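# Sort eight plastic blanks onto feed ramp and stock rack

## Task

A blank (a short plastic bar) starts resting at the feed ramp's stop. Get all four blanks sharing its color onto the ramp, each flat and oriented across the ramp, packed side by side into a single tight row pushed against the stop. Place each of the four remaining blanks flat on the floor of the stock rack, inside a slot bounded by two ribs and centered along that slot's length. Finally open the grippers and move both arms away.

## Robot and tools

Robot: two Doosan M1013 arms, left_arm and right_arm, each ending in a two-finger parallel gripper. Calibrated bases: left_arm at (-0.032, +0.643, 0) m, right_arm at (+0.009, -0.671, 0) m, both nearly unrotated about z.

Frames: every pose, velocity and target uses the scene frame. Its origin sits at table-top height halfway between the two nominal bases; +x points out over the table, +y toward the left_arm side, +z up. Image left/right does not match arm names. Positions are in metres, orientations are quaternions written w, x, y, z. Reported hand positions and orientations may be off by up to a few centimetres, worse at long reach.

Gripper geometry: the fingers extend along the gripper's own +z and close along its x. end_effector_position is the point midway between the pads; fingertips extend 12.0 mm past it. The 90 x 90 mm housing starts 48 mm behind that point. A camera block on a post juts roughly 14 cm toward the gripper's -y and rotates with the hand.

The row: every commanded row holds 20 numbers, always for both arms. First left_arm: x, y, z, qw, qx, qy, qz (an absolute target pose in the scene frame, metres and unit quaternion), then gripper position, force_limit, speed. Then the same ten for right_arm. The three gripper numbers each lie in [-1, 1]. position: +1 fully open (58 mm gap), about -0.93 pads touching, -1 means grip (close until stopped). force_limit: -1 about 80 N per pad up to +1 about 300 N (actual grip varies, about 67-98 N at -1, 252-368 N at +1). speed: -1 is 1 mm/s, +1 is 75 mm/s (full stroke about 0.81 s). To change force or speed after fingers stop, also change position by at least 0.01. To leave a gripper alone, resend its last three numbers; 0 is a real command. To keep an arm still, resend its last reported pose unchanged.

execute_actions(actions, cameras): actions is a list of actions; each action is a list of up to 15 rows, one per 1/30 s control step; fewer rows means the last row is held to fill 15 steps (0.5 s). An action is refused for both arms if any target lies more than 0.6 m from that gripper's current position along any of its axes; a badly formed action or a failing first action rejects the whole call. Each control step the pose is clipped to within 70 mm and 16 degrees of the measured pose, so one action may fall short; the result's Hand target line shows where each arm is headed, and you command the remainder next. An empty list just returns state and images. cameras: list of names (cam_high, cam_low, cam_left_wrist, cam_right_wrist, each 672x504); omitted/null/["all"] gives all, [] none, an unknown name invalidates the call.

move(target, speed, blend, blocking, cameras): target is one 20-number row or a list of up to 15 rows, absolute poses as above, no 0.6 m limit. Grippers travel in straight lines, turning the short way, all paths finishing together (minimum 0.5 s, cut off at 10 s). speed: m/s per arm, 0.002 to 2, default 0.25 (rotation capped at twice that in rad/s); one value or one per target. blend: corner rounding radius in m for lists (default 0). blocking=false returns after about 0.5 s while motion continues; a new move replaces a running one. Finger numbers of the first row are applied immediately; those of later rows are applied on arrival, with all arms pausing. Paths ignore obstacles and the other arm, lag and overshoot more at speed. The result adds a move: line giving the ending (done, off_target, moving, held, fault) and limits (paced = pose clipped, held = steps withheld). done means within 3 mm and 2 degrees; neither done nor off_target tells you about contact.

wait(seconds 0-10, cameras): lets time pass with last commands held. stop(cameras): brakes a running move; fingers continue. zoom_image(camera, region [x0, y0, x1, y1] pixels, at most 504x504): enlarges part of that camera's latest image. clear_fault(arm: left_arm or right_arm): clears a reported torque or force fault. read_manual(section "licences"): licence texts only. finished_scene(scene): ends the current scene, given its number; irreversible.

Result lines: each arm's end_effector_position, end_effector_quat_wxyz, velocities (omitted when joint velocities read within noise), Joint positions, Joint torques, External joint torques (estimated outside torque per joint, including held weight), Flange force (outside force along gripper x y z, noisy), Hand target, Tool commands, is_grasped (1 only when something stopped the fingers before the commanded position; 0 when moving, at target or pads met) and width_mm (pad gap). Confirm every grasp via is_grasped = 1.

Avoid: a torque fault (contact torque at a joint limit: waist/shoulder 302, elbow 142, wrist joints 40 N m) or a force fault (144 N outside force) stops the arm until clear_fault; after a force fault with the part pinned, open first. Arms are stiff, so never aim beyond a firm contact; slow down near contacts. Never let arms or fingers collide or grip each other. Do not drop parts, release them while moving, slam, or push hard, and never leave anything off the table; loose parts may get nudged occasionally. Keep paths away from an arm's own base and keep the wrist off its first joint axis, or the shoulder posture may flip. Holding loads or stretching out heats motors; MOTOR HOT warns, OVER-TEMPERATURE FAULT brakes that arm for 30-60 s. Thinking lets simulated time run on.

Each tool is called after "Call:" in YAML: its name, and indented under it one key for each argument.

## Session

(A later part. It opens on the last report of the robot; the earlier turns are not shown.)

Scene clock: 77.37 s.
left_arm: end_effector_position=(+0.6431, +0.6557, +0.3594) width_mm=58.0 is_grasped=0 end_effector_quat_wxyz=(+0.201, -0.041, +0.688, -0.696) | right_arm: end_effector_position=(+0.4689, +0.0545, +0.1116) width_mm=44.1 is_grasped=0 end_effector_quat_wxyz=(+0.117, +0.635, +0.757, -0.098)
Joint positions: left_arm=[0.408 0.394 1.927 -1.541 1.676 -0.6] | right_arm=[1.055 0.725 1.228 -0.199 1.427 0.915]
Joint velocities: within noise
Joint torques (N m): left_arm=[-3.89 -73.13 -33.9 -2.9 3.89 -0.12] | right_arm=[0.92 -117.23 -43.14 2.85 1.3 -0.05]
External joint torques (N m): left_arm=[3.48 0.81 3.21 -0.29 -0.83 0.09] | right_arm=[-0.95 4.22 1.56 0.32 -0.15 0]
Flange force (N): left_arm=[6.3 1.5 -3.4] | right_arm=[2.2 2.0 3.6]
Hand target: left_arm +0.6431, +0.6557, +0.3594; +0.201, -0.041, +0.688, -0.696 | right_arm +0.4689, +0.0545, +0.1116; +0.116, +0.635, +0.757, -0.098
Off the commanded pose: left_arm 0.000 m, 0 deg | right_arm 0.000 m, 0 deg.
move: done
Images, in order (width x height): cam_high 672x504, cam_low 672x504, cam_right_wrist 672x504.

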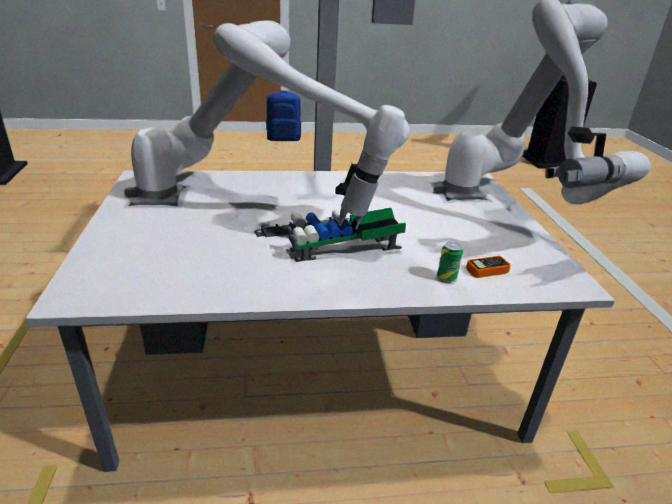

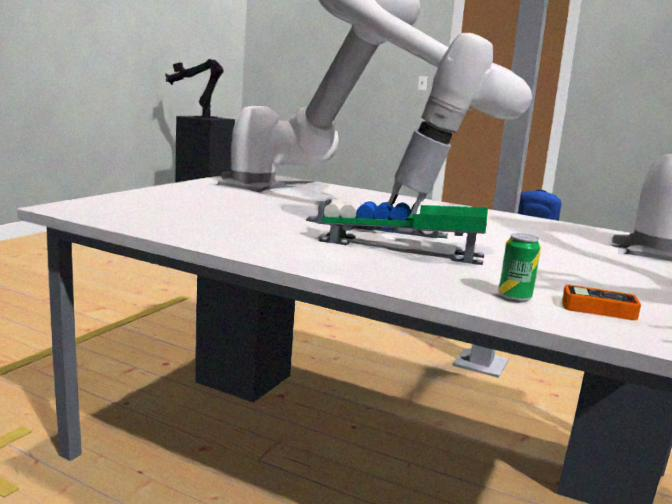

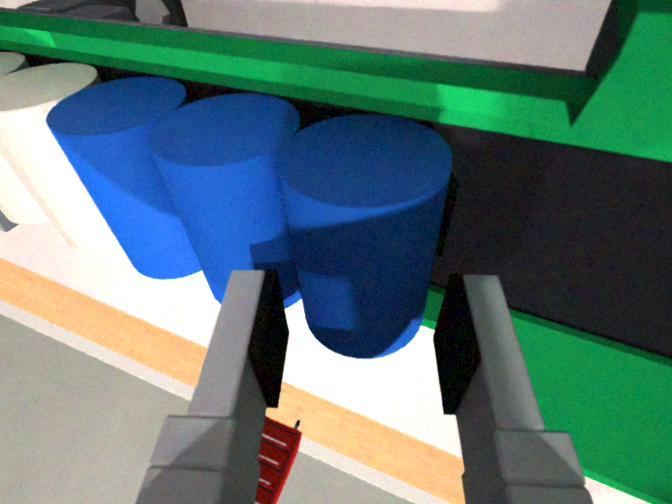

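Call:
move:
  target: [0.6431,0.6557,0.3594,0.201,-0.041,0.688,-0.696,1,1,1,0.4690,0.0537,0.1078,0.1165,0.6353,0.7572,-0.0978,0.535,-1,-0.5]
  speed: 0.02
  cameras: ["cam_right_wrist","cam_low"]

Call:
zoom_image:
  camera: "cam_low"
  region: [340, 160, 440, 235]

Scene clock: 79.70 s.
left_arm: end_effector_position=(+0.6431, +0.6557, +0.3594) width_mm=58.0 is_grasped=0 end_effector_quat_wxyz=(+0.201, -0.041, +0.688, -0.696) | right_arm: end_effector_position=(+0.4690, +0.0537, +0.1078) width_mm=44.1 is_grasped=0 end_effector_quat_wxyz=(+0.116, +0.635, +0.757, -0.098)
Joint positions: left_arm=[0.408 0.394 1.927 -1.541 1.676 -0.6] | right_arm=[1.054 0.726 1.232 -0.199 1.421 0.915]
Joint velocities: within noise
Joint torques (N m): left_arm=[-3.25 -73.42 -34.18 -2.96 3.87 -0.06] | right_arm=[0.72 -117.83 -42.92 2.88 1.33 0.04]
External joint torques (N m): left_arm=[3.21 1.16 3.46 -0.22 -0.81 0.02] | right_arm=[-0.77 4.52 1.28 0.3 -0.19 -0.09]
Flange force (N): left_arm=[6.4 1.9 -3.1] | right_arm=[3.2 2.7 3.3]
Hand target: left_arm +0.6431, +0.6557, +0.3594; +0.201, -0.041, +0.688, -0.696 | right_arm +0.4690, +0.0537, +0.1078; +0.116, +0.635, +0.757, -0.098
Off the commanded pose: left_arm 0.000 m, 0 deg | right_arm 0.000 m, 0 deg.
move: done
Images, in order (width x height): cam_low 672x504, cam_right_wrist 672x504.

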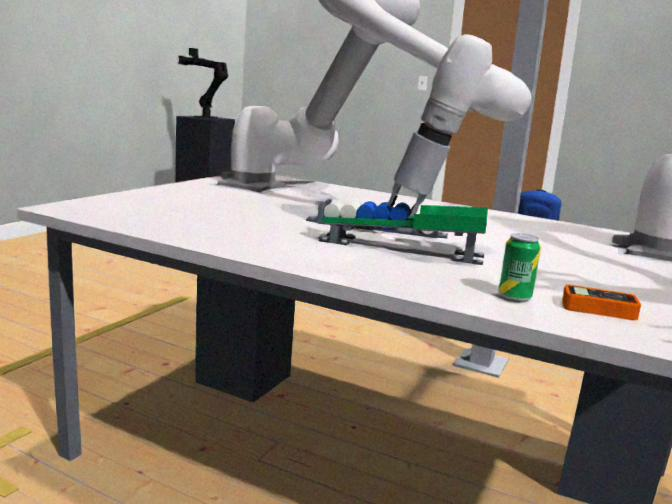

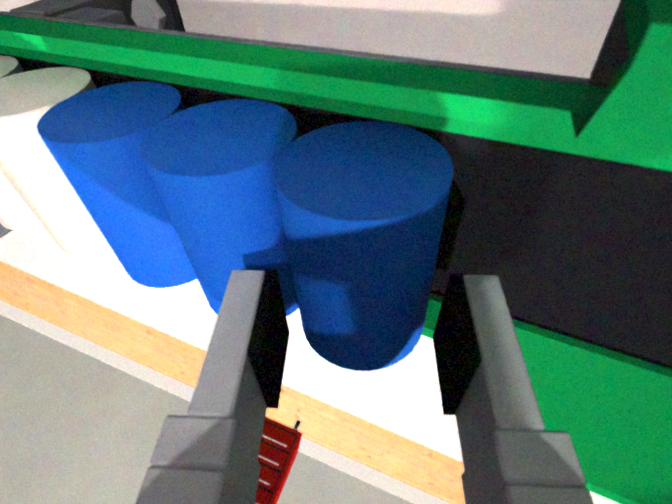

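Scaled by 5.040 from the camera's 672x504 image, which has a finer 960x720 frame.

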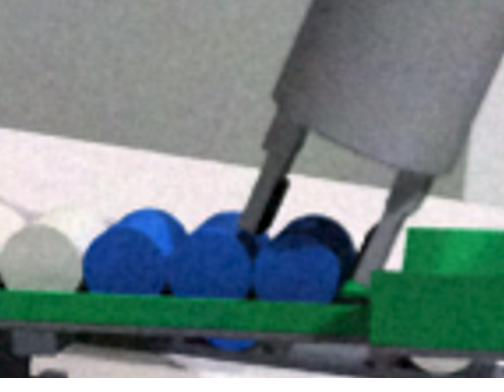

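Call:
move:
  target: [0.6431,0.6557,0.3594,0.201,-0.041,0.688,-0.696,1,1,1,0.4691,0.0531,0.1059,0.1165,0.6353,0.7572,-0.0978,0.535,-1,-0.5]
  speed: 0.02
  cameras: []

Call:
move:
  target: [0.6431,0.6557,0.3594,0.201,-0.041,0.688,-0.696,1,1,1,0.4691,0.0531,0.1059,0.1165,0.6353,0.7572,-0.0978,-1,-1,-0.7]
  cameras: ["cam_right_wrist","cam_low"]

Call:
zoom_image:
  camera: "cam_low"
  region: [340, 160, 440, 235]

Scene clock: 81.90 s.
left_arm: end_effector_position=(+0.6431, +0.6557, +0.3594) width_mm=58.0 is_grasped=0 end_effector_quat_wxyz=(+0.201, -0.041, +0.688, -0.696) | right_arm: end_effector_position=(+0.4691, +0.0531, +0.1059) width_mm=44.1 is_grasped=0 end_effector_quat_wxyz=(+0.116, +0.635, +0.757, -0.098)
Joint positions: left_arm=[0.408 0.394 1.927 -1.541 1.676 -0.6] | right_arm=[1.054 0.727 1.235 -0.199 1.418 0.916]
Joint velocities: within noise
Joint torques (N m): left_arm=[-3.37 -73.43 -34.1 -2.96 3.92 -0.06] | right_arm=[0.77 -117.13 -42.82 2.78 1.36 0.02]
External joint torques (N m): left_arm=[3.23 1.28 3.63 -0.21 -0.86 0.03] | right_arm=[-0.8 4.17 1.44 0.38 -0.2 -0.06]
Flange force (N): left_arm=[6.6 2.1 -3.1] | right_arm=[2.4 2.1 3.5]
Hand target: left_arm +0.6431, +0.6557, +0.3594; +0.201, -0.041, +0.688, -0.696 | right_arm +0.4691, +0.0531, +0.1059; +0.116, +0.635, +0.757, -0.098
Off the commanded pose: left_arm 0.000 m, 0 deg | right_arm 0.000 m, 0 deg.
move: done
No camera images: "cameras" was empty.

Scene clock: 82.93 s.
left_arm: end_effector_position=(+0.6431, +0.6557, +0.3594) width_mm=58.0 is_grasped=0 end_effector_quat_wxyz=(+0.201, -0.041, +0.688, -0.696) | right_arm: end_effector_position=(+0.4691, +0.0531, +0.1059) width_mm=34.7 is_grasped=1 end_effector_quat_wxyz=(+0.116, +0.635, +0.757, -0.098)
Joint positions: left_arm=[0.408 0.394 1.927 -1.541 1.676 -0.6] | right_arm=[1.054 0.727 1.235 -0.199 1.418 0.916]
Joint velocities: within noise
Joint torques (N m): left_arm=[-3.08 -73.76 -33.95 -2.93 3.91 -0.13] | right_arm=[-1.16 -117.24 -40.98 2.3 2.44 0.06]
External joint torques (N m): left_arm=[3.12 1.52 3.19 -0.25 -0.86 0.09] | right_arm=[1.15 3.69 -0.63 0.88 -1.28 -0.11]
Flange force (N): left_arm=[5.5 2.5 -3.1] | right_arm=[6.3 3.0 1.8]
Hand target: left_arm +0.6431, +0.6557, +0.3594; +0.201, -0.041, +0.688, -0.696 | right_arm +0.4691, +0.0531, +0.1059; +0.116, +0.635, +0.757, -0.098
Off the commanded pose: left_arm 0.000 m, 0 deg | right_arm 0.000 m, 0 deg.
move: done
Images, in order (width x height): cam_low 672x504, cam_right_wrist 672x504.

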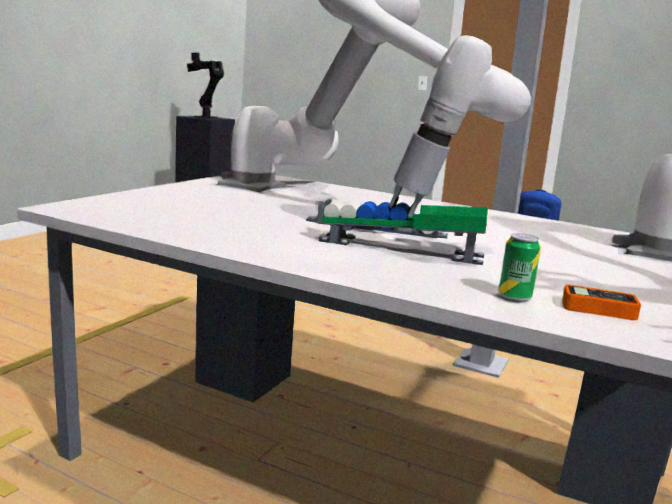

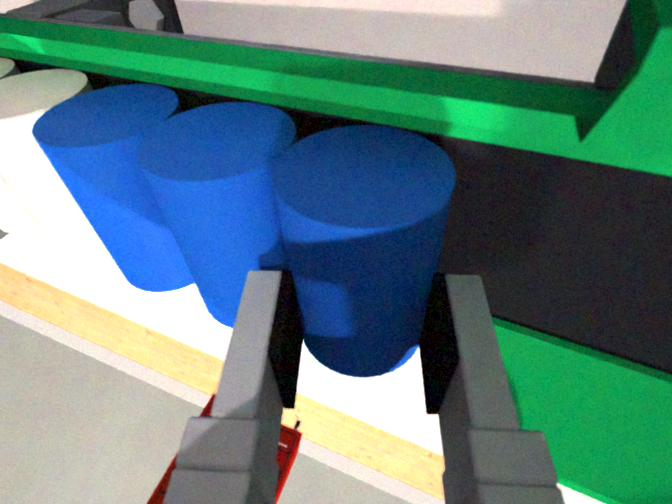

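Scaled by 5.040 from the camera's 672x504 image, which has a finer 960x720 frame.

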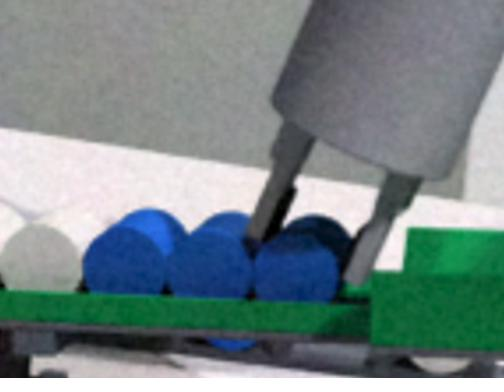

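Call:
move:
  target:
    - [0.6431,0.6557,0.3594,0.201,-0.041,0.688,-0.696,1,1,1,0.4691,0.0531,0.1075,0.1165,0.6353,0.7572,-0.0978,-1,-1,-0.7]
    - [0.6431,0.6557,0.3594,0.201,-0.041,0.688,-0.696,1,1,1,0.4651,0.0757,0.1104,0.1165,0.6353,0.7572,-0.0978,-1,-1,-0.7]
  speed: 0.04
  cameras: ["cam_right_wrist","cam_low"]

Call:
zoom_image:
  camera: "cam_low"
  region: [340, 160, 440, 235]

Scene clock: 85.43 s.
left_arm: end_effector_position=(+0.6431, +0.6557, +0.3594) width_mm=58.0 is_grasped=0 end_effector_quat_wxyz=(+0.201, -0.041, +0.688, -0.696) | right_arm: end_effector_position=(+0.4651, +0.0757, +0.1104) width_mm=34.7 is_grasped=1 end_effector_quat_wxyz=(+0.116, +0.635, +0.757, -0.098)
Joint positions: left_arm=[0.408 0.394 1.927 -1.541 1.676 -0.6] | right_arm=[1.07 0.753 1.179 -0.195 1.45 0.924]
Joint velocities: within noise
Joint torques (N m): left_arm=[-3.07 -73.12 -33.74 -2.92 3.88 -0.12] | right_arm=[0.24 -121.38 -43.66 2.89 1.39 0.06]
External joint torques (N m): left_arm=[3.22 0.8 2.89 -0.27 -0.83 0.09] | right_arm=[-0.22 5.1 1.42 0.36 -0.23 -0.11]
Flange force (N): left_arm=[5.6 1.4 -3.2] | right_arm=[4.1 2.6 3.5]
Hand target: left_arm +0.6431, +0.6557, +0.3594; +0.201, -0.041, +0.688, -0.696 | right_arm +0.4651, +0.0757, +0.1104; +0.116, +0.635, +0.757, -0.098
Off the commanded pose: left_arm 0.000 m, 0 deg | right_arm 0.000 m, 0 deg.
move: done
Images, in order (width x height): cam_low 672x504, cam_right_wrist 672x504.

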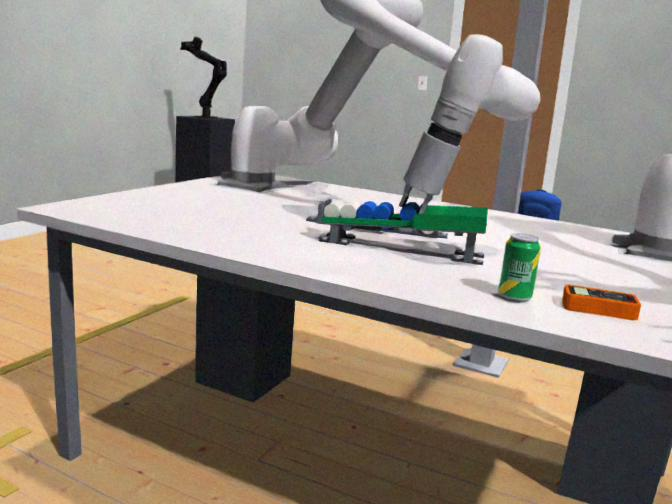

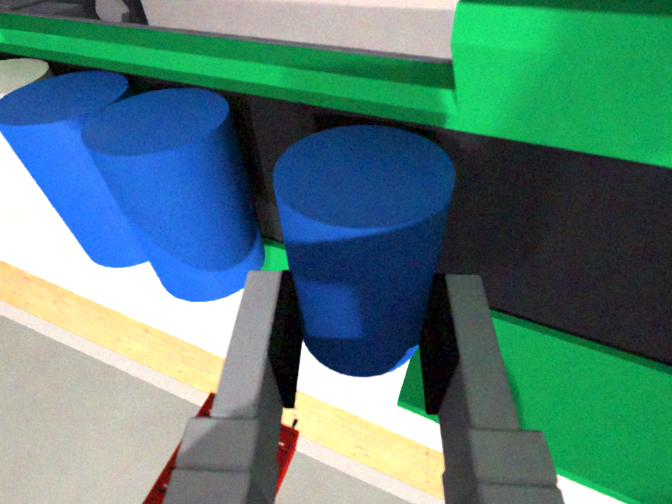

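Scaled by 5.040 from the camera's 672x504 image, which has a finer 960x720 frame.

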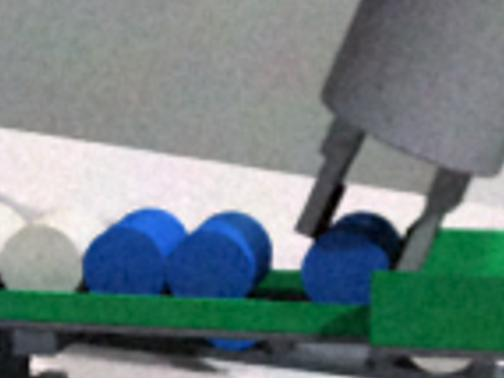

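Call:
move:
  target:
    - [0.6431,0.6557,0.3594,0.201,-0.041,0.688,-0.696,1,1,1,0.4651,0.0757,0.19,0.1165,0.6353,0.7572,-0.0978,-1,-1,-0.7]
    - [0.6431,0.6557,0.3594,0.201,-0.041,0.688,-0.696,1,1,1,0.3434,-0.2012,0.19,0,0.5983,0.8013,0,-1,-1,-0.7]
    - [0.6431,0.6557,0.3594,0.201,-0.041,0.688,-0.696,1,1,1,0.3434,-0.2012,0.07,0,0.5983,0.8013,0,-1,-1,-0.7]
  speed: [0.1,0.25,0.1]
  cameras: ["cam_right_wrist"]

Scene clock: 92.23 s.
left_arm: end_effector_position=(+0.6431, +0.6557, +0.3594) width_mm=58.0 is_grasped=0 end_effector_quat_wxyz=(+0.201, -0.041, +0.688, -0.696) | right_arm: end_effector_position=(+0.3434, -0.2012, +0.0700) width_mm=34.7 is_grasped=1 end_effector_quat_wxyz=(+0.000, +0.598, +0.801, +0.000)
Joint positions: left_arm=[0.408 0.394 1.927 -1.541 1.676 -0.6] | right_arm=[0.911 0.257 2.039 0 0.845 0.605]
Joint velocities: within noise
Joint torques (N m): left_arm=[-4.09 -73.59 -34.11 -2.98 3.92 -0.15] | right_arm=[0.21 -66.17 -35.81 2.94 0.32 0.04]
External joint torques (N m): left_arm=[4.22 1.37 3.53 -0.18 -0.87 0.11] | right_arm=[-0.16 3.57 0.92 0.34 -0.21 -0.04]
Flange force (N): left_arm=[6.5 2.3 -4.7] | right_arm=[1.6 2.6 5.4]
Hand target: left_arm +0.6431, +0.6557, +0.3594; +0.201, -0.041, +0.688, -0.696 | right_arm +0.3434, -0.2012, +0.0700; +0.000, +0.598, +0.801, +0.000
Off the commanded pose: left_arm 0.000 m, 0 deg | right_arm 0.000 m, 0 deg.
move: done
Images, in order (width x height): cam_right_wrist 672x504.

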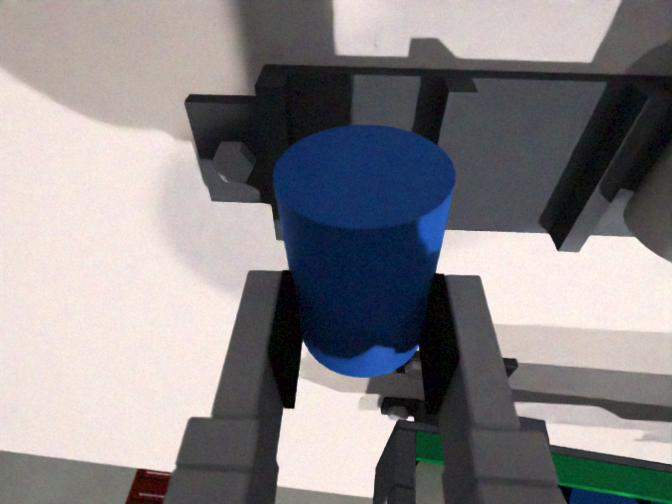

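Call:
move:
  target:
    - [0.6431,0.6557,0.3594,0.201,-0.041,0.688,-0.696,1,1,1,0.3434,-0.2012,0.0535,0,0.5983,0.8013,0,-1,-1,-0.7]
  speed: 0.05
  cameras: ["cam_right_wrist"]

Call:
move:
  target:
    - [0.6431,0.6557,0.3594,0.201,-0.041,0.688,-0.696,1,1,1,0.3434,-0.2012,0.0515,0,0.5983,0.8013,0,-1,-1,-0.7]
  speed: 0.02
  cameras: ["cam_right_wrist"]

Scene clock: 94.43 s.
left_arm: end_effector_position=(+0.6431, +0.6557, +0.3594) width_mm=58.0 is_grasped=0 end_effector_quat_wxyz=(+0.201, -0.041, +0.688, -0.696) | right_arm: end_effector_position=(+0.3434, -0.2012, +0.0535) width_mm=34.7 is_grasped=1 end_effector_quat_wxyz=(+0.000, +0.598, +0.801, +0.000)
Joint positions: left_arm=[0.408 0.394 1.927 -1.541 1.676 -0.6] | right_arm=[0.911 0.277 2.051 0 0.813 0.605]
Joint velocities: within noise
Joint torques (N m): left_arm=[-3.63 -72.89 -33.77 -2.94 3.86 -0.17] | right_arm=[1.22 -66.99 -34.99 3.02 0.25 0.04]
External joint torques (N m): left_arm=[3.77 0.6 3.08 -0.24 -0.81 0.14] | right_arm=[-1.2 3.85 1.46 0.15 -0.11 -0.04]
Flange force (N): left_arm=[6.3 1.2 -4.0] | right_arm=[-0.3 3.0 6.0]
Hand target: left_arm +0.6431, +0.6557, +0.3594; +0.201, -0.041, +0.688, -0.696 | right_arm +0.3434, -0.2012, +0.0535; +0.000, +0.598, +0.801, +0.000
Off the commanded pose: left_arm 0.000 m, 0 deg | right_arm 0.000 m, 0 deg.
move: done
Images, in order (width x height): cam_right_wrist 672x504.

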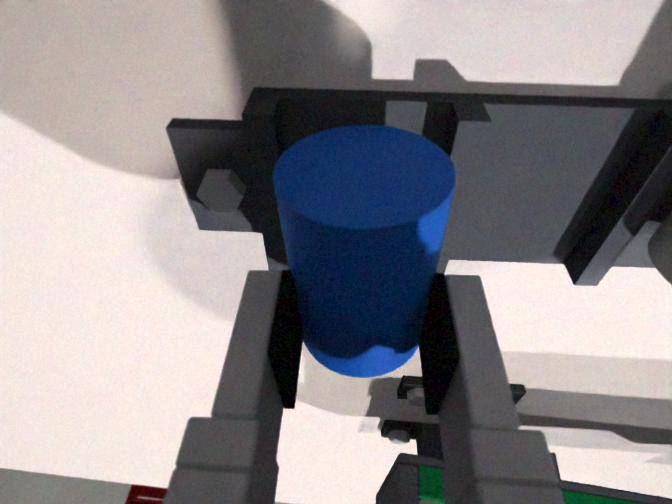

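Scene clock: 95.13 s.
left_arm: end_effector_position=(+0.6431, +0.6557, +0.3594) width_mm=58.0 is_grasped=0 end_effector_quat_wxyz=(+0.201, -0.041, +0.688, -0.696) | right_arm: end_effector_position=(+0.3434, -0.2012, +0.0515) width_mm=34.7 is_grasped=1 end_effector_quat_wxyz=(+0.000, +0.598, +0.801, +0.000)
Joint positions: left_arm=[0.408 0.394 1.927 -1.541 1.676 -0.6] | right_arm=[0.911 0.28 2.053 0 0.809 0.605]
Joint velocities: within noise
Joint torques (N m): left_arm=[-3.2 -73.47 -33.89 -2.93 3.89 -0.1] | right_arm=[1.01 -67.72 -35.01 2.85 0.27 0.11]
External joint torques (N m): left_arm=[3.25 1.42 3.22 -0.24 -0.84 0.06] | right_arm=[-0.97 4.23 1.52 0.31 -0.14 -0.11]
Flange force (N): left_arm=[5.6 2.3 -3.3] | right_arm=[0.1 3.2 6.6]
Hand target: left_arm +0.6431, +0.6557, +0.3594; +0.201, -0.041, +0.688, -0.696 | right_arm +0.3434, -0.2012, +0.0515; +0.000, +0.598, +0.801, +0.000
Off the commanded pose: left_arm 0.000 m, 0 deg | right_arm 0.000 m, 0 deg.
move: done
Images, in order (width x height): cam_right_wrist 672x504.

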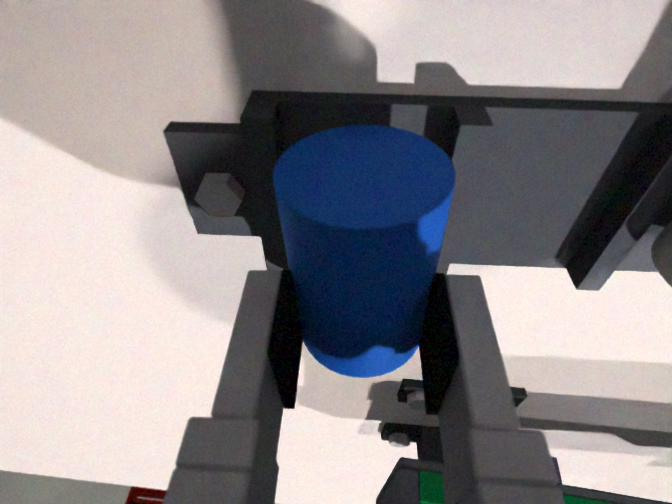

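Call:
move:
  target:
    - [0.6431,0.6557,0.3594,0.201,-0.041,0.688,-0.696,1,1,1,0.3376,-0.2028,0.0515,0,0.6053,0.7960,0,-1,-1,-0.7]
    - [0.6431,0.6557,0.3594,0.201,-0.041,0.688,-0.696,1,1,1,0.3376,-0.2028,0.0495,0,0.6053,0.7960,0,-1,-1,-0.7]
  speed: 0.02
  cameras: ["cam_right_wrist"]

Scene clock: 98.63 s.
left_arm: end_effector_position=(+0.6431, +0.6557, +0.3594) width_mm=58.0 is_grasped=0 end_effector_quat_wxyz=(+0.201, -0.041, +0.688, -0.696) | right_arm: end_effector_position=(+0.3376, -0.2028, +0.0495) width_mm=34.7 is_grasped=1 end_effector_quat_wxyz=(+0.000, +0.605, +0.796, +0.000)
Joint positions: left_arm=[0.408 0.394 1.927 -1.541 1.676 -0.6] | right_arm=[0.917 0.276 2.063 0 0.803 0.629]
Joint velocities: within noise
Joint torques (N m): left_arm=[-3.82 -73.15 -33.91 -2.98 3.88 -0.12] | right_arm=[0.94 -67.38 -34.82 2.86 0.29 0.11]
External joint torques (N m): left_arm=[3.59 0.88 3.19 -0.21 -0.82 0.08] | right_arm=[-0.91 4.44 1.43 0.29 -0.18 -0.11]
Flange force (N): left_arm=[6.2 1.6 -3.7] | right_arm=[0.5 3.4 7.0]
Hand target: left_arm +0.6431, +0.6557, +0.3594; +0.201, -0.041, +0.688, -0.696 | right_arm +0.3376, -0.2028, +0.0495; +0.000, +0.605, +0.796, +0.000
Off the commanded pose: left_arm 0.000 m, 0 deg | right_arm 0.000 m, 0 deg.
move: done
Images, in order (width x height): cam_right_wrist 672x504.

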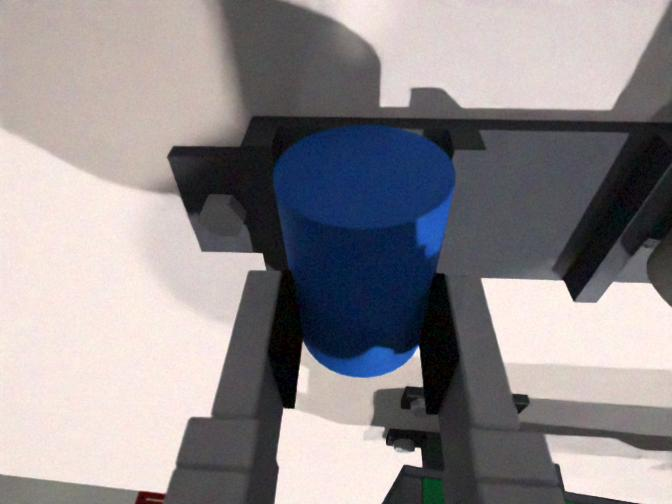

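Call:
move:
  target: [0.6431,0.6557,0.3594,0.201,-0.041,0.688,-0.696,1,1,1,0.3376,-0.2028,0.0482,0,0.6053,0.7960,0,-1,-1,-0.7]
  speed: 0.02
  cameras: []

Call:
move:
  target: [0.6431,0.6557,0.3594,0.201,-0.041,0.688,-0.696,1,1,1,0.3376,-0.2028,0.047,0,0.6053,0.7960,0,-1,-1,-0.7]
  speed: 0.02
  cameras: []

Scene clock: 100.63 s.
left_arm: end_effector_position=(+0.6431, +0.6557, +0.3594) width_mm=58.0 is_grasped=0 end_effector_quat_wxyz=(+0.201, -0.041, +0.688, -0.696) | right_arm: end_effector_position=(+0.3376, -0.2028, +0.0482) width_mm=34.7 is_grasped=1 end_effector_quat_wxyz=(+0.000, +0.605, +0.796, +0.000)
Joint positions: left_arm=[0.408 0.394 1.927 -1.541 1.676 -0.6] | right_arm=[0.917 0.278 2.064 0 0.8 0.629]
Joint velocities: within noise
Joint torques (N m): left_arm=[-3.94 -73.36 -34.18 -3.02 3.95 -0.22] | right_arm=[1.28 -66.5 -34.89 2.76 0.31 0.1]
External joint torques (N m): left_arm=[3.82 1.23 3.51 -0.16 -0.9 0.19] | right_arm=[-1.24 3.45 1.68 0.37 -0.18 -0.1]
Flange force (N): left_arm=[6.7 2.3 -4.1] | right_arm=[-1.1 2.4 5.9]
Hand target: left_arm +0.6431, +0.6557, +0.3594; +0.201, -0.041, +0.688, -0.696 | right_arm +0.3376, -0.2028, +0.0482; +0.000, +0.605, +0.796, +0.000
Off the commanded pose: left_arm 0.000 m, 0 deg | right_arm 0.000 m, 0 deg.
move: done
No camera images: "cameras" was empty.

Scene clock: 101.33 s.
left_arm: end_effector_position=(+0.6431, +0.6557, +0.3594) width_mm=58.0 is_grasped=0 end_effector_quat_wxyz=(+0.201, -0.041, +0.688, -0.696) | right_arm: end_effector_position=(+0.3376, -0.2028, +0.0470) width_mm=34.7 is_grasped=1 end_effector_quat_wxyz=(+0.000, +0.605, +0.796, +0.000)
Joint positions: left_arm=[0.408 0.394 1.927 -1.541 1.676 -0.6] | right_arm=[0.917 0.279 2.064 0 0.798 0.629]
Joint velocities: within noise
Joint torques (N m): left_arm=[-4.15 -73.14 -34.05 -2.94 3.83 -0.21] | right_arm=[1.11 -67.82 -34.6 2.86 0.2 -0.01]
External joint torques (N m): left_arm=[4.05 1.02 3.32 -0.24 -0.78 0.18] | right_arm=[-1.1 4.93 1.6 0.25 -0.06 0.01]
Flange force (N): left_arm=[6.5 1.9 -4.5] | right_arm=[0.6 3.8 7.5]
Hand target: left_arm +0.6431, +0.6557, +0.3594; +0.201, -0.041, +0.688, -0.696 | right_arm +0.3376, -0.2028, +0.0470; +0.000, +0.605, +0.796, +0.000
Off the commanded pose: left_arm 0.000 m, 0 deg | right_arm 0.000 m, 0 deg.
move: done
No camera images: "cameras" was empty.

Call:
move:
  target: [0.6431,0.6557,0.3594,0.201,-0.041,0.688,-0.696,1,1,1,0.3376,-0.2028,0.0458,0,0.6053,0.7960,0,-1,-1,-0.7]
  speed: 0.02
  cameras: []

Call:
move:
  target: [0.6431,0.6557,0.3594,0.201,-0.041,0.688,-0.696,1,1,1,0.3376,-0.2028,0.0448,0,0.6053,0.7960,0,-1,-1,-0.7]
  speed: 0.02
  cameras: ["cam_right_wrist"]

Scene clock: 104.23 s.
left_arm: end_effector_position=(+0.6431, +0.6557, +0.3594) width_mm=58.0 is_grasped=0 end_effector_quat_wxyz=(+0.201, -0.041, +0.688, -0.696) | right_arm: end_effector_position=(+0.3376, -0.2028, +0.0458) width_mm=34.7 is_grasped=1 end_effector_quat_wxyz=(+0.000, +0.605, +0.796, +0.000)
Joint positions: left_arm=[0.408 0.394 1.927 -1.541 1.676 -0.6] | right_arm=[0.917 0.281 2.065 0 0.796 0.629]
Joint velocities: within noise
Joint torques (N m): left_arm=[-3.54 -72.97 -34.08 -3 3.92 -0.11] | right_arm=[1.18 -66.67 -34.2 2.83 0.38 0.1]
External joint torques (N m): left_arm=[3.51 0.46 3.28 -0.19 -0.85 0.08] | right_arm=[-1.14 3.56 1.23 0.29 -0.25 -0.1]
Flange force (N): left_arm=[6.8 1.0 -3.5] | right_arm=[-0.3 3.0 5.9]
Hand target: left_arm +0.6431, +0.6557, +0.3594; +0.201, -0.041, +0.688, -0.696 | right_arm +0.3376, -0.2028, +0.0458; +0.000, +0.605, +0.796, +0.000
Off the commanded pose: left_arm 0.000 m, 0 deg | right_arm 0.000 m, 0 deg.
move: done
No camera images: "cameras" was empty.

Scene clock: 104.93 s.
left_arm: end_effector_position=(+0.6431, +0.6557, +0.3594) width_mm=58.0 is_grasped=0 end_effector_quat_wxyz=(+0.201, -0.041, +0.688, -0.696) | right_arm: end_effector_position=(+0.3376, -0.2028, +0.0449) width_mm=34.7 is_grasped=1 end_effector_quat_wxyz=(+0.000, +0.605, +0.796, +0.000)
Joint positions: left_arm=[0.408 0.394 1.927 -1.541 1.676 -0.6] | right_arm=[0.917 0.282 2.066 0 0.794 0.629]
Joint velocities: within noise
Joint torques (N m): left_arm=[-4.07 -73.62 -33.56 -2.95 3.91 -0.12] | right_arm=[1.68 -36.69 -17.13 3.52 -1.93 0.1]
External joint torques (N m): left_arm=[4.35 1.09 2.8 -0.23 -0.84 0.08] | right_arm=[-1.7 -26.08 -15.75 -0.42 2.06 -0.1]
Flange force (N): left_arm=[5.3 1.7 -5.0] | right_arm=[-4.7 -0.8 -48.1]
Hand target: left_arm +0.6431, +0.6557, +0.3594; +0.201, -0.041, +0.688, -0.696 | right_arm +0.3376, -0.2028, +0.0448; +0.000, +0.605, +0.796, +0.000
Off the commanded pose: left_arm 0.000 m, 0 deg | right_arm 0.000 m, 0 deg.
move: done
Images, in order (width x height): cam_right_wrist 672x504.

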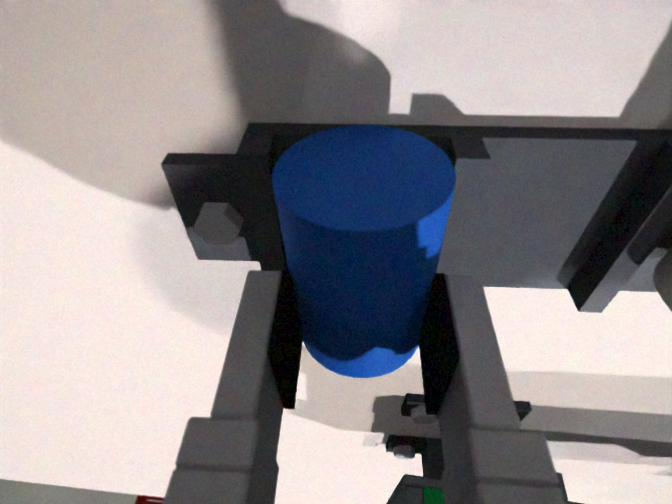

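Call:
move:
  target: [0.6431,0.6557,0.3594,0.201,-0.041,0.688,-0.696,1,1,1,0.3376,-0.2028,0.0455,0,0.6053,0.7960,0,-1,-1,-0.7]
  speed: 0.02
  cameras: []

Call:
move:
  target:
    - [0.6431,0.6557,0.3594,0.201,-0.041,0.688,-0.696,1,1,1,0.3376,-0.2028,0.0455,0,0.6053,0.7960,0,0.5,-1,-0.8]
    - [0.6431,0.6557,0.3594,0.201,-0.041,0.688,-0.696,1,1,1,0.3376,-0.2028,0.15,0,0.6053,0.7960,0,0.5,-1,-0.7]
  speed: 0.12
  cameras: ["cam_right_wrist"]

Scene clock: 107.83 s.
left_arm: end_effector_position=(+0.6431, +0.6557, +0.3594) width_mm=58.0 is_grasped=0 end_effector_quat_wxyz=(+0.201, -0.041, +0.688, -0.696) | right_arm: end_effector_position=(+0.3375, -0.2029, +0.0454) width_mm=34.7 is_grasped=1 end_effector_quat_wxyz=(+0.000, +0.605, +0.796, +0.000)
Joint positions: left_arm=[0.408 0.394 1.927 -1.541 1.676 -0.6] | right_arm=[0.917 0.281 2.065 0 0.795 0.629]
Joint velocities: within noise
Joint torques (N m): left_arm=[-4 -73.01 -33.68 -2.99 3.92 -0.12] | right_arm=[2.79 -56.96 -25.08 3.54 1.24 0.11]
External joint torques (N m): left_arm=[3.83 0.69 2.98 -0.2 -0.86 0.09] | right_arm=[-2.8 -5.93 -7.91 -0.43 -1.12 -0.11]
Flange force (N): left_arm=[6.0 1.3 -4.1] | right_arm=[0.0 8.0 -10.7]
Hand target: left_arm +0.6431, +0.6557, +0.3594; +0.201, -0.041, +0.688, -0.696 | right_arm +0.3376, -0.2028, +0.0455; +0.000, +0.605, +0.796, +0.000
Off the commanded pose: left_arm 0.000 m, 0 deg | right_arm 0.000 m, 0 deg.
move: done
No camera images: "cameras" was empty.

Scene clock: 110.77 s.
left_arm: end_effector_position=(+0.6431, +0.6557, +0.3594) width_mm=58.0 is_grasped=0 end_effector_quat_wxyz=(+0.201, -0.041, +0.688, -0.696) | right_arm: end_effector_position=(+0.3376, -0.2028, +0.1500) width_mm=43.0 is_grasped=0 end_effector_quat_wxyz=(+0.000, +0.605, +0.796, +0.000)
Joint positions: left_arm=[0.408 0.394 1.927 -1.541 1.676 -0.6] | right_arm=[0.917 0.164 1.979 0 0.998 0.629]
Joint velocities: within noise
Joint torques (N m): left_arm=[-4.34 -73.19 -33.8 -2.94 3.95 -0.16] | right_arm=[0.49 -60.14 -40 3.33 0.27 0.1]
External joint torques (N m): left_arm=[4.42 0.94 3.01 -0.24 -0.9 0.12] | right_arm=[-0.46 3.48 1.12 0.34 -0.15 -0.1]
Flange force (N): left_arm=[5.9 1.6 -4.9] | right_arm=[1.2 3.0 4.7]
Hand target: left_arm +0.6431, +0.6557, +0.3594; +0.201, -0.041, +0.688, -0.696 | right_arm +0.3376, -0.2028, +0.1500; +0.000, +0.605, +0.796, +0.000
Off the commanded pose: left_arm 0.000 m, 0 deg | right_arm 0.000 m, 0 deg.
move: done
Images, in order (width x height): cam_right_wrist 672x504.

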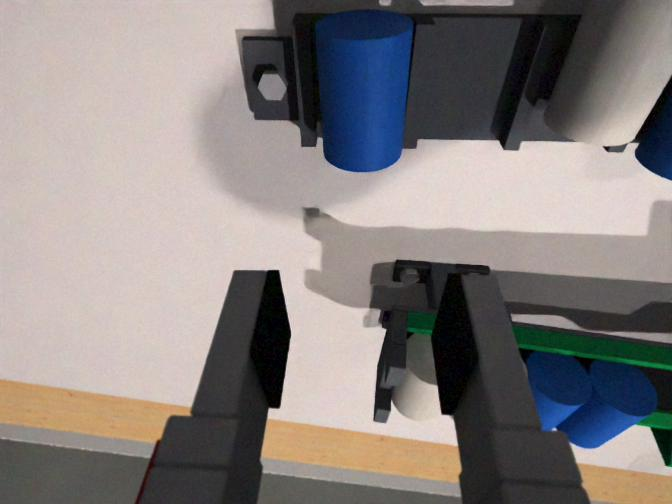

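Call:
move:
  target:
    - [0.6431,0.6557,0.3594,0.201,-0.041,0.688,-0.696,1,1,1,0.42,0.0,0.19,0,0.6428,0.7661,0,0.535,-1,-0.5]
    - [0.6431,0.6557,0.3594,0.201,-0.041,0.688,-0.696,1,1,1,0.4745,0.0229,0.1236,0.1165,0.6353,0.7572,-0.0978,0.535,-1,-0.5]
    - [0.6431,0.6557,0.3594,0.201,-0.041,0.688,-0.696,1,1,1,0.4754,0.0179,0.1073,0.1165,0.6353,0.7572,-0.0978,0.535,-1,-0.5]
  speed: [0.25,0.15,0.04]
  cameras: ["cam_right_wrist","cam_low"]

Call:
zoom_image:
  camera: "cam_low"
  region: [340, 160, 440, 235]

Scene clock: 115.37 s.
left_arm: end_effector_position=(+0.6431, +0.6557, +0.3594) width_mm=58.0 is_grasped=0 end_effector_quat_wxyz=(+0.201, -0.041, +0.688, -0.696) | right_arm: end_effector_position=(+0.4754, +0.0179, +0.1073) width_mm=44.1 is_grasped=0 end_effector_quat_wxyz=(+0.117, +0.635, +0.757, -0.098)
Joint positions: left_arm=[0.408 0.394 1.927 -1.541 1.676 -0.6] | right_arm=[1.028 0.683 1.311 -0.207 1.382 0.899]
Joint velocities: within noise
Joint torques (N m): left_arm=[-3.45 -72.2 -33.79 -2.98 3.76 -0.17] | right_arm=[0.61 -113.24 -42.43 2.69 1.23 -0.01]
External joint torques (N m): left_arm=[3.24 0.13 3.18 -0.2 -0.7 0.14] | right_arm=[-0.59 4.26 1.59 0.4 -0.09 -0.04]
Flange force (N): left_arm=[6.9 0.6 -3.2] | right_arm=[2.4 1.8 3.6]
Hand target: left_arm +0.6431, +0.6557, +0.3594; +0.201, -0.041, +0.688, -0.696 | right_arm +0.4754, +0.0179, +0.1073; +0.116, +0.635, +0.757, -0.098
Off the commanded pose: left_arm 0.000 m, 0 deg | right_arm 0.000 m, 0 deg.
move: done
Images, in order (width x height): cam_low 672x504, cam_right_wrist 672x504.

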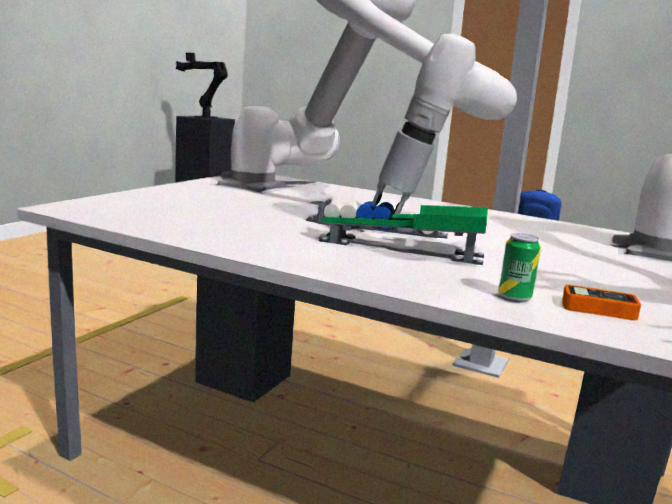

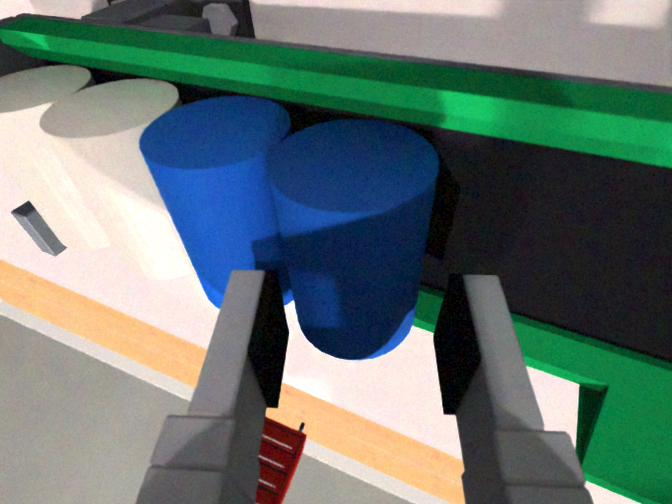

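Scaled by 5.040 from the camera's 672x504 image, which has a finer 960x720 frame.

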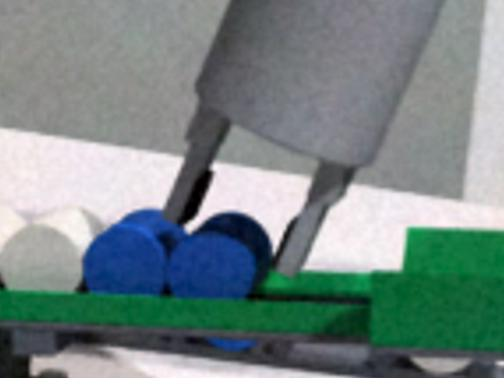

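Call:
move:
  target:
    - [0.6431,0.6557,0.3594,0.201,-0.041,0.688,-0.696,1,1,1,0.4757,0.0162,0.1078,0.1165,0.6353,0.7572,-0.0978,0.535,-1,-0.5]
    - [0.6431,0.6557,0.3594,0.201,-0.041,0.688,-0.696,1,1,1,0.4761,0.0139,0.1004,0.1165,0.6353,0.7572,-0.0978,0.535,-1,-0.5]
  speed: [0.03,0.02]
  cameras: ["cam_right_wrist"]

Call:
move:
  target: [0.6431,0.6557,0.3594,0.201,-0.041,0.688,-0.696,1,1,1,0.4761,0.0139,0.1004,0.1165,0.6353,0.7572,-0.0978,-1,-1,-0.7]
  cameras: ["cam_right_wrist"]

Scene clock: 117.70 s.
left_arm: end_effector_position=(+0.6431, +0.6557, +0.3594) width_mm=58.0 is_grasped=0 end_effector_quat_wxyz=(+0.201, -0.041, +0.688, -0.696) | right_arm: end_effector_position=(+0.4761, +0.0139, +0.1004) width_mm=44.1 is_grasped=0 end_effector_quat_wxyz=(+0.116, +0.635, +0.757, -0.098)
Joint positions: left_arm=[0.408 0.394 1.927 -1.541 1.676 -0.6] | right_arm=[1.025 0.683 1.324 -0.208 1.368 0.899]
Joint velocities: within noise
Joint torques (N m): left_arm=[-3.73 -72.95 -34.02 -2.97 3.87 -0.15] | right_arm=[0.67 -112.86 -41.79 2.82 1.3 -0.02]
External joint torques (N m): left_arm=[3.45 0.63 3.22 -0.23 -0.81 0.12] | right_arm=[-0.67 3.93 1.14 0.26 -0.15 -0.03]
Flange force (N): left_arm=[6.5 1.3 -3.4] | right_arm=[2.7 2.3 3.1]
Hand target: left_arm +0.6431, +0.6557, +0.3594; +0.201, -0.041, +0.688, -0.696 | right_arm +0.4761, +0.0139, +0.1004; +0.116, +0.635, +0.757, -0.098
Off the commanded pose: left_arm 0.000 m, 0 deg | right_arm 0.000 m, 0 deg.
move: done
Images, in order (width x height): cam_right_wrist 672x504.

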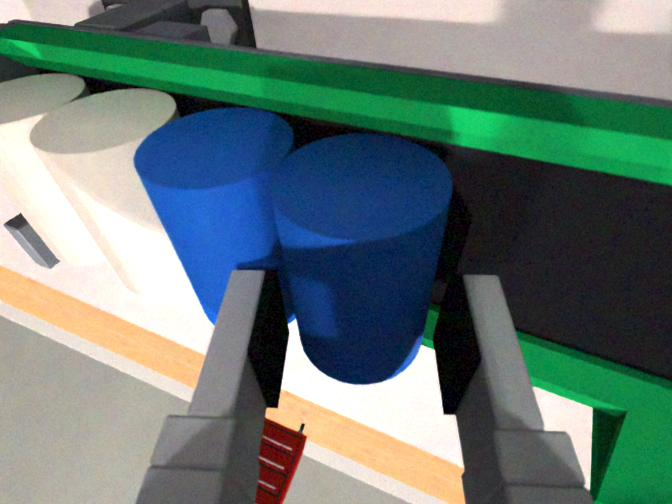

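Scene clock: 118.60 s.
left_arm: end_effector_position=(+0.6431, +0.6557, +0.3594) width_mm=58.0 is_grasped=0 end_effector_quat_wxyz=(+0.201, -0.041, +0.688, -0.696) | right_arm: end_effector_position=(+0.4761, +0.0139, +0.1004) width_mm=36.1 is_grasped=1 end_effector_quat_wxyz=(+0.116, +0.635, +0.757, -0.098)
Joint positions: left_arm=[0.408 0.394 1.927 -1.541 1.676 -0.6] | right_arm=[1.025 0.683 1.324 -0.208 1.368 0.899]
Joint velocities: within noise
Joint torques (N m): left_arm=[-3.7 -73.61 -33.85 -2.94 3.92 -0.16] | right_arm=[0.82 -112.59 -42.02 2.88 1.14 -0.01]
External joint torques (N m): left_arm=[3.8 1.47 2.95 -0.26 -0.88 0.12] | right_arm=[-0.79 3.38 1.21 0.21 0 -0.04]
Flange force (N): left_arm=[5.2 2.4 -4.2] | right_arm=[1.8 1.9 2.8]
Hand target: left_arm +0.6431, +0.6557, +0.3594; +0.201, -0.041, +0.688, -0.696 | right_arm +0.4761, +0.0139, +0.1004; +0.116, +0.635, +0.757, -0.098
Off the commanded pose: left_arm 0.000 m, 0 deg | right_arm 0.000 m, 0 deg.
move: done
Images, in order (width x height): cam_right_wrist 672x504.

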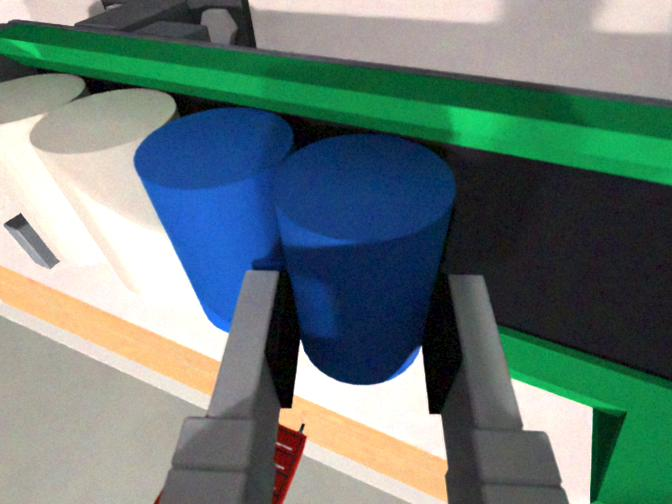

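Call:
move:
  target:
    - [0.6431,0.6557,0.3594,0.201,-0.041,0.688,-0.696,1,1,1,0.4721,0.0365,0.105,0.1165,0.6353,0.7572,-0.0978,-1,-1,-0.7]
    - [0.6431,0.6557,0.3594,0.201,-0.041,0.688,-0.696,1,1,1,0.4721,0.0365,0.17,0.1165,0.6353,0.7572,-0.0978,-1,-1,-0.7]
    - [0.6431,0.6557,0.3594,0.201,-0.041,0.688,-0.696,1,1,1,0.2828,0.006,0.17,0,0.6053,0.7960,0,-1,-1,-0.7]
    - [0.6431,0.6557,0.3594,0.201,-0.041,0.688,-0.696,1,1,1,0.2828,0.006,0.06,0,0.6053,0.7960,0,-1,-1,-0.7]
  speed: [0.06,0.12,0.25,0.1]
  cameras: ["cam_right_wrist"]

Scene clock: 126.17 s.
left_arm: end_effector_position=(+0.6431, +0.6557, +0.3594) width_mm=58.0 is_grasped=0 end_effector_quat_wxyz=(+0.201, -0.041, +0.688, -0.696) | right_arm: end_effector_position=(+0.2828, +0.0060, +0.0601) width_mm=36.1 is_grasped=1 end_effector_quat_wxyz=(+0.000, +0.605, +0.796, +0.000)
Joint positions: left_arm=[0.408 0.394 1.927 -1.541 1.676 -0.6] | right_arm=[1.158 0.471 1.74 0 0.931 0.869]
Joint velocities: within noise
Joint torques (N m): left_arm=[-3.93 -72.85 -33.71 -2.92 3.85 -0.17] | right_arm=[0.44 -90.67 -38.81 3.22 0.29 0.08]
External joint torques (N m): left_arm=[3.73 0.41 3.1 -0.26 -0.78 0.14] | right_arm=[-0.44 4.36 1.54 0.31 -0.2 -0.08]
Flange force (N): left_arm=[6.5 0.9 -3.9] | right_arm=[1.3 1.9 5.6]
Hand target: left_arm +0.6431, +0.6557, +0.3594; +0.201, -0.041, +0.688, -0.696 | right_arm +0.2828, +0.0060, +0.0600; +0.000, +0.605, +0.796, +0.000
Off the commanded pose: left_arm 0.000 m, 0 deg | right_arm 0.000 m, 0 deg.
move: done
Images, in order (width x height): cam_right_wrist 672x504.

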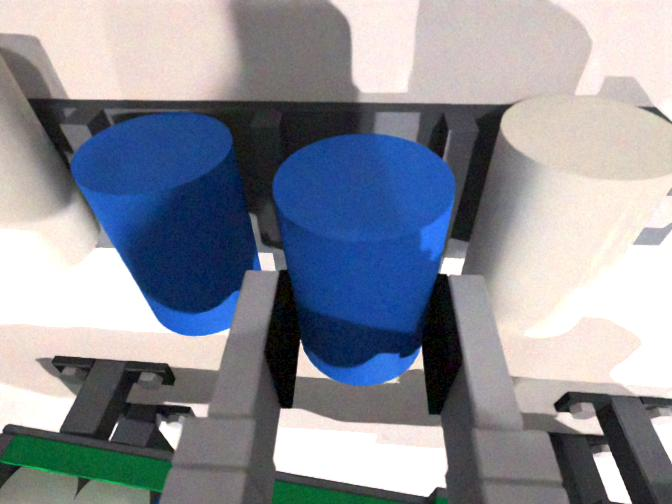

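Call:
move:
  target: [0.6431,0.6557,0.3594,0.201,-0.041,0.688,-0.696,1,1,1,0.2828,0.006,0.0455,0,0.6053,0.7960,0,-1,-1,-0.7]
  speed: 0.05
  cameras: ["cam_right_wrist"]

Call:
move:
  target: [0.6431,0.6557,0.3594,0.201,-0.041,0.688,-0.696,1,1,1,0.2828,0.006,0.0437,0,0.6053,0.7960,0,-1,-1,-0.7]
  speed: 0.02
  cameras: ["cam_right_wrist"]

Scene clock: 128.10 s.
left_arm: end_effector_position=(+0.6431, +0.6557, +0.3594) width_mm=58.0 is_grasped=0 end_effector_quat_wxyz=(+0.201, -0.041, +0.688, -0.696) | right_arm: end_effector_position=(+0.2828, +0.0060, +0.0455) width_mm=36.1 is_grasped=1 end_effector_quat_wxyz=(+0.000, +0.605, +0.796, +0.000)
Joint positions: left_arm=[0.408 0.394 1.927 -1.541 1.676 -0.6] | right_arm=[1.158 0.485 1.749 0 0.908 0.869]
Joint velocities: within noise
Joint torques (N m): left_arm=[-4.16 -73.16 -33.69 -2.93 3.9 -0.08] | right_arm=[1.12 -91.43 -37.81 3.19 0.24 0.06]
External joint torques (N m): left_arm=[4.18 0.97 3.14 -0.24 -0.84 0.04] | right_arm=[-1.1 4.55 1.4 0.27 -0.13 -0.06]
Flange force (N): left_arm=[6.0 1.5 -4.6] | right_arm=[1.2 2.9 5.6]
Hand target: left_arm +0.6431, +0.6557, +0.3594; +0.201, -0.041, +0.688, -0.696 | right_arm +0.2828, +0.0060, +0.0455; +0.000, +0.605, +0.796, +0.000
Off the commanded pose: left_arm 0.000 m, 0 deg | right_arm 0.000 m, 0 deg.
move: done
Images, in order (width x height): cam_right_wrist 672x504.

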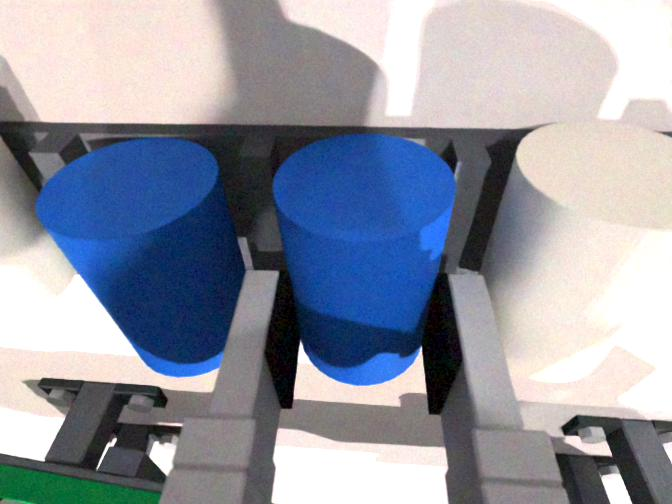

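Scene clock: 128.80 s.
left_arm: end_effector_position=(+0.6431, +0.6557, +0.3594) width_mm=58.0 is_grasped=0 end_effector_quat_wxyz=(+0.201, -0.041, +0.688, -0.696) | right_arm: end_effector_position=(+0.2828, +0.0060, +0.0438) width_mm=36.1 is_grasped=1 end_effector_quat_wxyz=(+0.000, +0.605, +0.796, +0.000)
Joint positions: left_arm=[0.408 0.394 1.927 -1.541 1.676 -0.6] | right_arm=[1.158 0.487 1.75 0 0.905 0.869]
Joint velocities: within noise
Joint torques (N m): left_arm=[-3.76 -72.51 -33.63 -3 3.9 -0.21] | right_arm=[2.4 -74.16 -28.95 4.01 -0.78 0.06]
External joint torques (N m): left_arm=[3.28 0.28 2.73 -0.22 -0.84 0.18] | right_arm=[-2.45 -12.36 -7.28 -0.57 0.88 -0.06]
Flange force (N): left_arm=[5.9 0.8 -3.2] | right_arm=[-1.9 2.9 -18.3]
Hand target: left_arm +0.6431, +0.6557, +0.3594; +0.201, -0.041, +0.688, -0.696 | right_arm +0.2828, +0.0060, +0.0437; +0.000, +0.605, +0.796, +0.000
Off the commanded pose: left_arm 0.000 m, 0 deg | right_arm 0.000 m, 0 deg.
move: done
Images, in order (width x height): cam_right_wrist 672x504.

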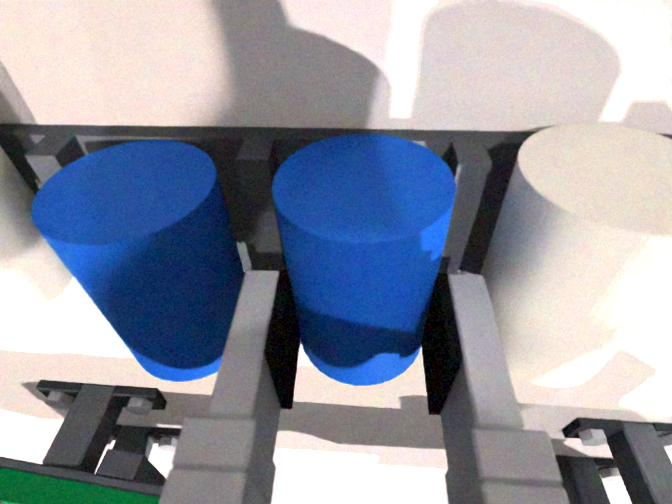

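Call:
move:
  target:
    - [0.6431,0.6557,0.3594,0.201,-0.041,0.688,-0.696,1,1,1,0.2828,0.006,0.0439,0,0.6053,0.7960,0,0.43,-1,-0.8]
    - [0.6431,0.6557,0.3594,0.201,-0.041,0.688,-0.696,1,1,1,0.2828,0.006,0.13,0,0.6053,0.7960,0,0.43,-1,-0.7]
    - [0.6431,0.6557,0.3594,0.201,-0.041,0.688,-0.696,1,1,1,0.36,-0.09,0.29,-0.242,0.664,0.664,-0.242,0.43,-1,-0.7]
  speed: [0.05,0.1,0.25]
  cameras: ["cam_right_wrist"]

Call:
zoom_image:
  camera: "cam_right_wrist"
  region: [150, 40, 654, 418]

Scene clock: 134.87 s.
left_arm: end_effector_position=(+0.6431, +0.6557, +0.3594) width_mm=58.0 is_grasped=0 end_effector_quat_wxyz=(+0.201, -0.041, +0.688, -0.696) | right_arm: end_effector_position=(+0.3600, -0.0900, +0.2900) width_mm=40.9 is_grasped=0 end_effector_quat_wxyz=(-0.242, +0.664, +0.664, -0.242)
Joint positions: left_arm=[0.408 0.394 1.927 -1.541 1.676 -0.6] | right_arm=[0.787 0.453 1.448 0.473 1.76 0.734]
Joint velocities: within noise
Joint torques (N m): left_arm=[-4.02 -73.51 -34.06 -3.02 3.91 -0.22] | right_arm=[0.71 -93.76 -43.68 5.23 2.36 0.12]
External joint torques (N m): left_arm=[3.96 1.05 3.38 -0.17 -0.84 0.19] | right_arm=[-0.7 4.13 1.33 0.35 -0.13 -0.12]
Flange force (N): left_arm=[6.6 2.0 -4.3] | right_arm=[1.8 4.5 1.2]
Hand target: left_arm +0.6431, +0.6557, +0.3594; +0.201, -0.041, +0.688, -0.696 | right_arm +0.3600, -0.0900, +0.2900; -0.242, +0.664, +0.664, -0.242
Off the commanded pose: left_arm 0.000 m, 0 deg | right_arm 0.000 m, 0 deg.
move: done
Images, in order (width x height): cam_right_wrist 672x504.

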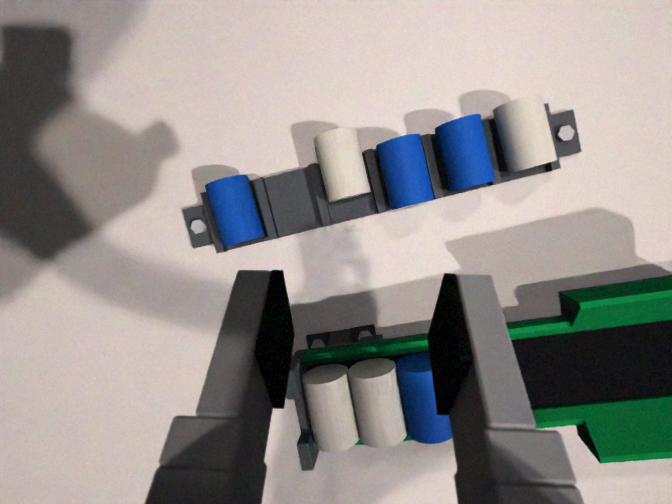

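Scaled by 1.000.

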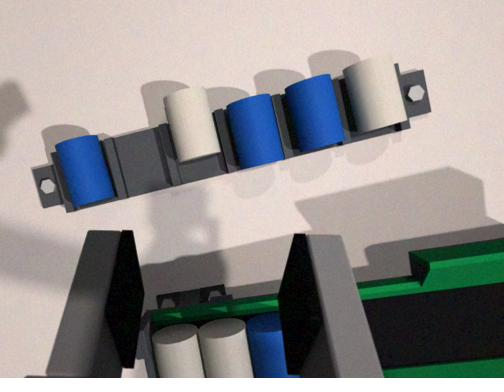

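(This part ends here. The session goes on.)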